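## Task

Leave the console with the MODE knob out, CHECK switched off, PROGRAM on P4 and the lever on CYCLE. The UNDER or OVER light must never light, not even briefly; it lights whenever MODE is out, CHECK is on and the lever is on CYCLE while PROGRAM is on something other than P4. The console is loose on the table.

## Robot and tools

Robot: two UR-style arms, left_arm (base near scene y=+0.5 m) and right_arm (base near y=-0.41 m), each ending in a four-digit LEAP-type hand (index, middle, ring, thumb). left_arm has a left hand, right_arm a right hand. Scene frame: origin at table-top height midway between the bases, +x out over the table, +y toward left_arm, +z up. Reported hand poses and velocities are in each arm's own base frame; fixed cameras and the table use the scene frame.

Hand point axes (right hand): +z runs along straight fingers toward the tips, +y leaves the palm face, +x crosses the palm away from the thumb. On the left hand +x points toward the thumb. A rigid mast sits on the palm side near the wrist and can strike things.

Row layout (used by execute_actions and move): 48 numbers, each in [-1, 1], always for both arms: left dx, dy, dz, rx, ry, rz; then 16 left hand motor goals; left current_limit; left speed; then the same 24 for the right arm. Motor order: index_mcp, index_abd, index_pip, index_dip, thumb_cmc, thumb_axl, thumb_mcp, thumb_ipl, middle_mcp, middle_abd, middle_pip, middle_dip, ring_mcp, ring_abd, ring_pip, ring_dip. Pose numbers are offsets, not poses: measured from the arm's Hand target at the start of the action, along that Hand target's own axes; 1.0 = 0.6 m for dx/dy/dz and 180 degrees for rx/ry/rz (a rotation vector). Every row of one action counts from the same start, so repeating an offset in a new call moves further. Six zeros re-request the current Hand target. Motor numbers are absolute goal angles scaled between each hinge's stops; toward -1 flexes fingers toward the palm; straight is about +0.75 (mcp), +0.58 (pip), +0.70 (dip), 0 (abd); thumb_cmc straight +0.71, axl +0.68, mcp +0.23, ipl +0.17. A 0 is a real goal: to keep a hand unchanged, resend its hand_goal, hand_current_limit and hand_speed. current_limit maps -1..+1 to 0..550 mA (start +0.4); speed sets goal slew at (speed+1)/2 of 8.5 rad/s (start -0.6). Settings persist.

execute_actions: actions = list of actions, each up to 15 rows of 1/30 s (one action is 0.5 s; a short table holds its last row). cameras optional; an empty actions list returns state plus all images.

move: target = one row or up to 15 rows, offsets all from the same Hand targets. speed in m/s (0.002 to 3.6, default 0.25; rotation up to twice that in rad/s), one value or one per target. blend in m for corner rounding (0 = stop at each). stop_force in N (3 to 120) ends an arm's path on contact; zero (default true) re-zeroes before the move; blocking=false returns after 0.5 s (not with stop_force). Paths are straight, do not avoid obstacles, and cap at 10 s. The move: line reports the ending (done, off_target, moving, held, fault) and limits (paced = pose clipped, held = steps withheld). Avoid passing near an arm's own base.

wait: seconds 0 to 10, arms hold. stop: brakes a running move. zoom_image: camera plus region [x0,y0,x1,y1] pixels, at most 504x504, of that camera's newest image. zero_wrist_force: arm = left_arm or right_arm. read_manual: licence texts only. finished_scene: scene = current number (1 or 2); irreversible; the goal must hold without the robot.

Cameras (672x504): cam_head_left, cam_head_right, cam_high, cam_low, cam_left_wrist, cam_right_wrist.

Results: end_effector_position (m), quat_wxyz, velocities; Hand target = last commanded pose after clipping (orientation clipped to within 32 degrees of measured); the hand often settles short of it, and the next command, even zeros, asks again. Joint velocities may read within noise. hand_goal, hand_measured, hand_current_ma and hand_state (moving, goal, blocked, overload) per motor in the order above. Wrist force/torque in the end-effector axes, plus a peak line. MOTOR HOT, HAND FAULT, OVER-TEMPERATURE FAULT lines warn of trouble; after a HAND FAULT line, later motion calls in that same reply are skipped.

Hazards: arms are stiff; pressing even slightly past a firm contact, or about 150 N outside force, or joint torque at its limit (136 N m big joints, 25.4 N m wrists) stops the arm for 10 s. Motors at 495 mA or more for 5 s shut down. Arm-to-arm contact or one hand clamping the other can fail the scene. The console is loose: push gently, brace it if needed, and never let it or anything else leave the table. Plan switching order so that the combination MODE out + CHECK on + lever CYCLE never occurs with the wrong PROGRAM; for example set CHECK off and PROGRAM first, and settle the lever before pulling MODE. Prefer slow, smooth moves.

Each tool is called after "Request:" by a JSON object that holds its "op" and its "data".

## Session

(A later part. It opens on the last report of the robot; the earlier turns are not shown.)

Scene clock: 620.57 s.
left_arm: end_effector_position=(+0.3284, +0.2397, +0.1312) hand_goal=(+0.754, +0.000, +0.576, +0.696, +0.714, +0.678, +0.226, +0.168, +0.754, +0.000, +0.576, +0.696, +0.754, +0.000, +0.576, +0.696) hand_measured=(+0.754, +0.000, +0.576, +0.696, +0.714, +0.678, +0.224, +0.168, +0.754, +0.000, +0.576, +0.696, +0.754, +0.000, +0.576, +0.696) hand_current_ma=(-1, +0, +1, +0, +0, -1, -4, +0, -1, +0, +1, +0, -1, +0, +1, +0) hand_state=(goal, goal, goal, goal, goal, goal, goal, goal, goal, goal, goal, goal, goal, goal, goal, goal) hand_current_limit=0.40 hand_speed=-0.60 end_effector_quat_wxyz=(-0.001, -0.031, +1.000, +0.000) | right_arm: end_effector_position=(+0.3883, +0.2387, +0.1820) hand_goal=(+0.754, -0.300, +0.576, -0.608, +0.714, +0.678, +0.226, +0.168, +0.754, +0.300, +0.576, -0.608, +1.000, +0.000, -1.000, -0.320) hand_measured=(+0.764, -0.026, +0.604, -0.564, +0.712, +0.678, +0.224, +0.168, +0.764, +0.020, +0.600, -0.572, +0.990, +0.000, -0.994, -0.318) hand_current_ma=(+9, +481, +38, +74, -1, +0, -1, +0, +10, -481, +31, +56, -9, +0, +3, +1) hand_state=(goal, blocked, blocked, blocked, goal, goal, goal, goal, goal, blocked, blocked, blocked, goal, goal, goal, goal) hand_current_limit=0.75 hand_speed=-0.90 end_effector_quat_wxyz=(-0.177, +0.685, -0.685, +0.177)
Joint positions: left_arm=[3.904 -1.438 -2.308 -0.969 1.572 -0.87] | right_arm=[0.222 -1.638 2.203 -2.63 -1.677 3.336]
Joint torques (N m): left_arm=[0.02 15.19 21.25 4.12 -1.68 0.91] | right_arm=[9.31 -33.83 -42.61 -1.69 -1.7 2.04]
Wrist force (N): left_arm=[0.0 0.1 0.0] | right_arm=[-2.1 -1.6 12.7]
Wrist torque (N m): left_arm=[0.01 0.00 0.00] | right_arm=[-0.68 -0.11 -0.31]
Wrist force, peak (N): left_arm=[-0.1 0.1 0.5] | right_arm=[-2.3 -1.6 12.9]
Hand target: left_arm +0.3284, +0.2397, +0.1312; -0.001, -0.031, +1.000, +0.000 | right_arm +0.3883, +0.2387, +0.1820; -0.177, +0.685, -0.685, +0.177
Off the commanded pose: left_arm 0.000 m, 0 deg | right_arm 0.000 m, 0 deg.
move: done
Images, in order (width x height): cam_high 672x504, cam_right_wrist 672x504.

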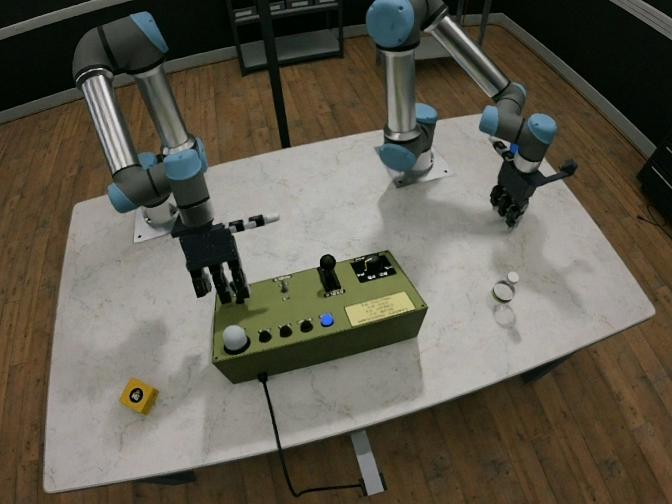

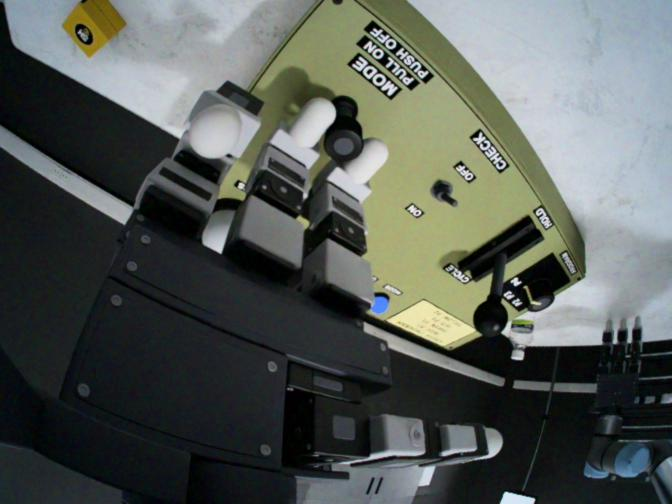

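Request:
{"op": "execute_actions", "data": {"actions": [[[0,0,0,0,0,0,0.754,0,0.576,0.696,0.714,0.678,0.226,0.168,0.754,0,0.576,0.696,0.754,0,0.576,0.696,0.4,-0.6,0,0,0,0,0,0,0.754,0.167,0.576,-0.609,0.714,0.678,0.226,0.168,0.754,-0.167,0.576,-0.609,1.0,0,-1.0,-0.32,0.75,-0.9]],[[0,0,0,0,0,0,0.754,0,0.576,0.696,0.714,0.678,0.226,0.168,0.754,0,0.576,0.696,0.754,0,0.576,0.696,0.4,-0.6,0,0,0,0,0,0,0.754,0.167,0.576,-0.609,0.714,0.678,0.226,0.168,0.754,-0.167,0.576,-0.609,1.0,0,-1.0,-0.32,0.75,-0.9]]]}}

Request:
{"op": "move", "data": {"target": [0,0,0,0,0,0,0.754,0,0.576,0.696,0.714,0.678,0.226,0.168,0.754,0,0.576,0.696,0.754,0,0.576,0.696,0.4,-0.6,0,0,-0.17,0,0,0,0.754,0.167,0.576,-0.609,0.714,0.678,0.226,0.168,0.754,-0.167,0.576,-0.609,1.0,0,-1.0,-0.32,0.75,-0.9], "speed": 0.06, "cameras": ["cam_right_wrist","cam_high","cam_head_left"]}}

Request:
{"op": "zoom_image", "data": {"camera": "cam_head_left", "region": [240, 140, 405, 250]}}

Request:
{"op": "zoom_image", "data": {"camera": "cam_high", "region": [205, 235, 435, 385]}}

Request:
{"op": "zoom_image", "data": {"camera": "cam_right_wrist", "region": [300, 40, 600, 340]}}

Scene clock: 634.27 s.
left_arm: end_effector_position=(+0.3284, +0.2397, +0.1312) hand_goal=(+0.754, +0.000, +0.576, +0.696, +0.714, +0.678, +0.226, +0.168, +0.754, +0.000, +0.576, +0.696, +0.754, +0.000, +0.576, +0.696) hand_measured=(+0.754, +0.000, +0.576, +0.696, +0.714, +0.678, +0.224, +0.168, +0.754, +0.000, +0.576, +0.696, +0.754, +0.000, +0.576, +0.696) hand_current_ma=(-1, +0, +1, +0, +0, -1, -4, +0, -1, +0, +1, +0, -1, +0, +1, +0) hand_state=(goal, goal, goal, goal, goal, goal, goal, goal, goal, goal, goal, goal, goal, goal, goal, goal) hand_current_limit=0.40 hand_speed=-0.60 end_effector_quat_wxyz=(-0.001, -0.031, +1.000, +0.000) | right_arm: end_effector_position=(+0.3883, +0.2387, +0.1820) hand_goal=(+0.754, +0.168, +0.576, -0.608, +0.714, +0.678, +0.226, +0.168, +0.754, -0.166, +0.576, -0.608, +1.000, +0.000, -1.000, -0.320) hand_measured=(+0.752, +0.164, +0.578, -0.604, +0.712, +0.678, +0.224, +0.168, +0.752, -0.162, +0.578, -0.604, +0.990, +0.000, -0.994, -0.318) hand_current_ma=(-1, -1, +1, +2, -1, +0, -1, +0, -1, +2, +1, +2, -9, +0, +3, +1) hand_state=(goal, goal, goal, goal, goal, goal, goal, goal, goal, goal, goal, goal, goal, goal, goal, goal) hand_current_limit=0.75 hand_speed=-0.90 end_effector_quat_wxyz=(-0.177, +0.685, -0.685, +0.177)
Joint positions: left_arm=[3.904 -1.438 -2.308 -0.969 1.572 -0.87] | right_arm=[0.222 -1.638 2.203 -2.63 -1.677 3.336]
Joint torques (N m): left_arm=[0.35 15.17 21.99 4.11 -1.87 0.94] | right_arm=[8.46 -16.23 -26.22 -2.13 0.64 2]
Wrist force (N): left_arm=[0.1 -0.1 0.4] | right_arm=[-0.8 -4.3 0.6]
Wrist torque (N m): left_arm=[-0.05 0.00 0.02] | right_arm=[-0.09 0.01 -0.27]
Wrist force, peak (N): left_arm=[-0.2 0.0 0.7] | right_arm=[-2.3 -1.6 13.2]
Hand target: left_arm +0.3284, +0.2397, +0.1312; -0.001, -0.031, +1.000, +0.000 | right_arm +0.3883, +0.2387, +0.1820; -0.177, +0.685, -0.685, +0.177
Off the commanded pose: left_arm 0.000 m, 0 deg | right_arm 0.000 m, 0 deg.
Step readings (end_effector_position of left_arm | right_arm):
0: (+0.3284, +0.2397, +0.1312) | (+0.3883, +0.2387, +0.1820)
1: (+0.3284, +0.2397, +0.1312) | (+0.3883, +0.2387, +0.1820)
2: (+0.3284, +0.2397, +0.1312) | (+0.3883, +0.2387, +0.1820)
4: (+0.3284, +0.2397, +0.1312) | (+0.3883, +0.2387, +0.1820)
8: (+0.3284, +0.2397, +0.1312) | (+0.3883, +0.2387, +0.1820)
15: (+0.3284, +0.2397, +0.1312) | (+0.3883, +0.2387, +0.1821)
16: (+0.3284, +0.2397, +0.1312) | (+0.3883, +0.2387, +0.1821)
17: (+0.3284, +0.2397, +0.1312) | (+0.3883, +0.2387, +0.1821)
19: (+0.3284, +0.2397, +0.1312) | (+0.3883, +0.2387, +0.1821)
23: (+0.3284, +0.2397, +0.1312) | (+0.3883, +0.2387, +0.1821)
30: (+0.3284, +0.2397, +0.1312) | (+0.3883, +0.2387, +0.1821)

Scene clock: 636.43 s.
left_arm: end_effector_position=(+0.3284, +0.2397, +0.1312) hand_goal=(+0.754, +0.000, +0.576, +0.696, +0.714, +0.678, +0.226, +0.168, +0.754, +0.000, +0.576, +0.696, +0.754, +0.000, +0.576, +0.696) hand_measured=(+0.754, +0.000, +0.576, +0.696, +0.714, +0.678, +0.224, +0.168, +0.754, +0.000, +0.576, +0.696, +0.754, +0.000, +0.576, +0.696) hand_current_ma=(-1, +0, +1, +0, +0, -1, -4, +0, -1, +0, +1, +0, -1, +0, +1, +0) hand_state=(goal, goal, goal, goal, goal, goal, goal, goal, goal, goal, goal, goal, goal, goal, goal, goal) hand_current_limit=0.40 hand_speed=-0.60 end_effector_quat_wxyz=(-0.001, -0.031, +1.000, +0.000) | right_arm: end_effector_position=(+0.3390, +0.2387, +0.2712) hand_goal=(+0.754, +0.168, +0.576, -0.608, +0.714, +0.678, +0.226, +0.168, +0.754, -0.166, +0.576, -0.608, +1.000, +0.000, -1.000, -0.320) hand_measured=(+0.752, +0.164, +0.578, -0.604, +0.712, +0.678, +0.224, +0.168, +0.752, -0.162, +0.578, -0.604, +0.990, +0.000, -0.994, -0.318) hand_current_ma=(-1, -1, +1, +2, -1, +0, -1, +0, -1, +2, +1, +2, -9, +0, +3, +1) hand_state=(goal, goal, goal, goal, goal, goal, goal, goal, goal, goal, goal, goal, goal, goal, goal, goal) hand_current_limit=0.75 hand_speed=-0.90 end_effector_quat_wxyz=(-0.177, +0.685, -0.685, +0.177)
Joint positions: left_arm=[3.904 -1.438 -2.308 -0.969 1.572 -0.87] | right_arm=[0.253 -1.855 2.124 -2.331 -1.692 3.364]
Joint torques (N m): left_arm=[-0.55 16.95 21.56 4.44 -1.68 0.93] | right_arm=[9.47 -21.35 -40.52 -0.35 -1.48 1.94]
Wrist force (N): left_arm=[0.0 -0.2 0.3] | right_arm=[-0.3 -4.4 0.8]
Wrist torque (N m): left_arm=[-0.06 0.01 0.00] | right_arm=[-0.12 -0.05 -0.23]
Wrist force, peak (N): left_arm=[0.2 0.3 0.7] | right_arm=[-0.2 -4.5 1.1]
Hand target: left_arm +0.3284, +0.2397, +0.1312; -0.001, -0.031, +1.000, +0.000 | right_arm +0.3390, +0.2387, +0.2713; -0.177, +0.685, -0.685, +0.177
Off the commanded pose: left_arm 0.000 m, 0 deg | right_arm 0.000 m, 0 deg.
move: done
Images, in order (width x height): cam_head_left 672x504, cam_high 672x504, cam_right_wrist 672x504.

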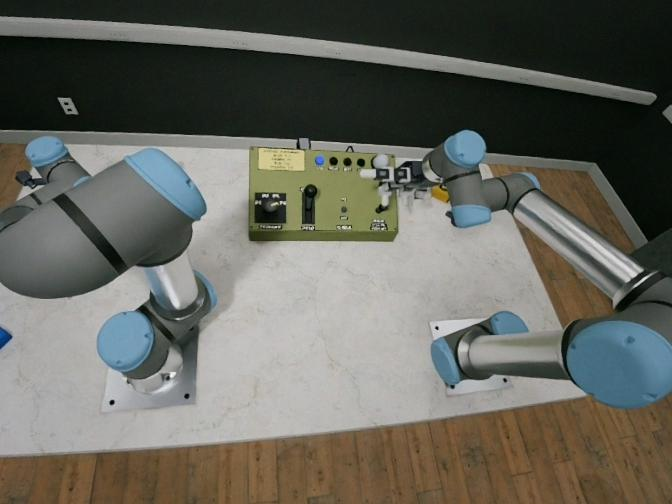

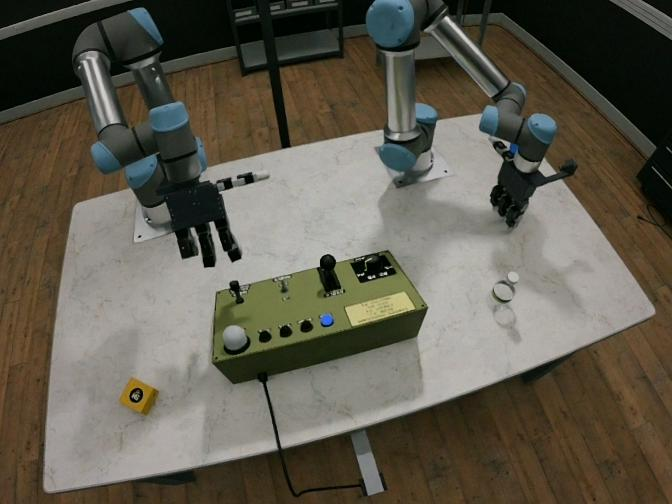

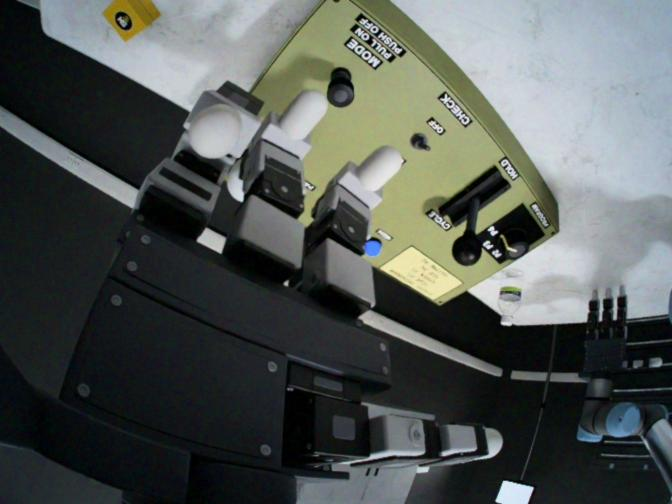

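Scaled by 3.055 from the camera's 672x504 image, which has a finer 960x720 frame.

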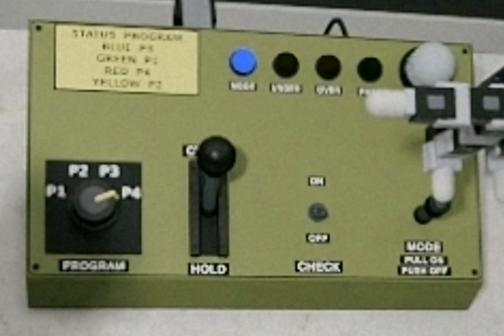

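Scaled by 2.191 from the camera's 672x504 image, which has a finer 960x720 frame.

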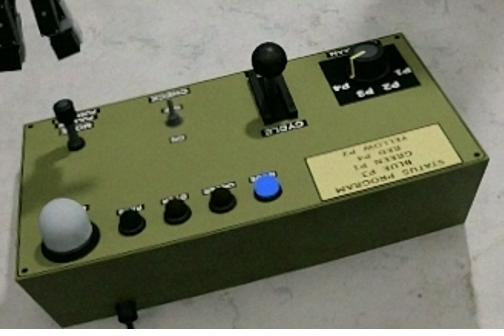

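Scaled by 1.680 from the camera's 672x504 image, which has a finer 960x720 frame.

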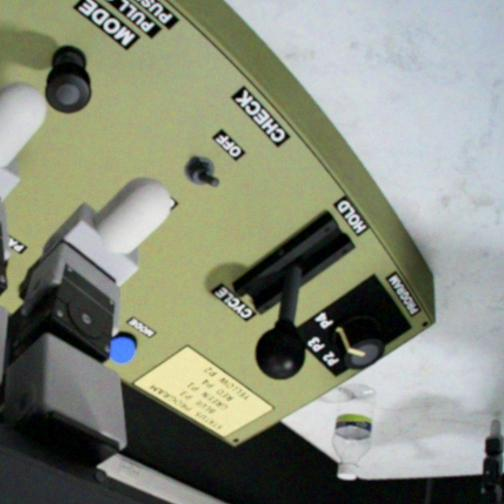

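Request:
{"op": "zoom_image", "data": {"camera": "cam_high", "region": [295, 240, 395, 310]}}

Request:
{"op": "finished_scene", "data": {"scene": 2}}

Scaled by 5.040 from the camera's 672x504 image, which has a finer 960x720 frame.

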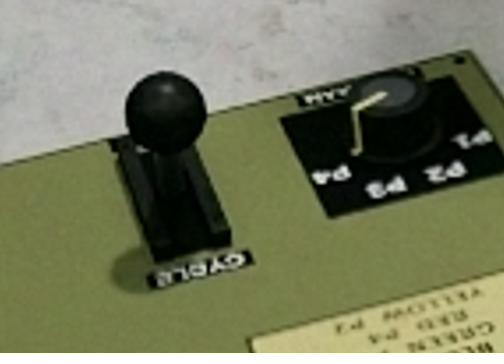

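The scene is finished: the task was done.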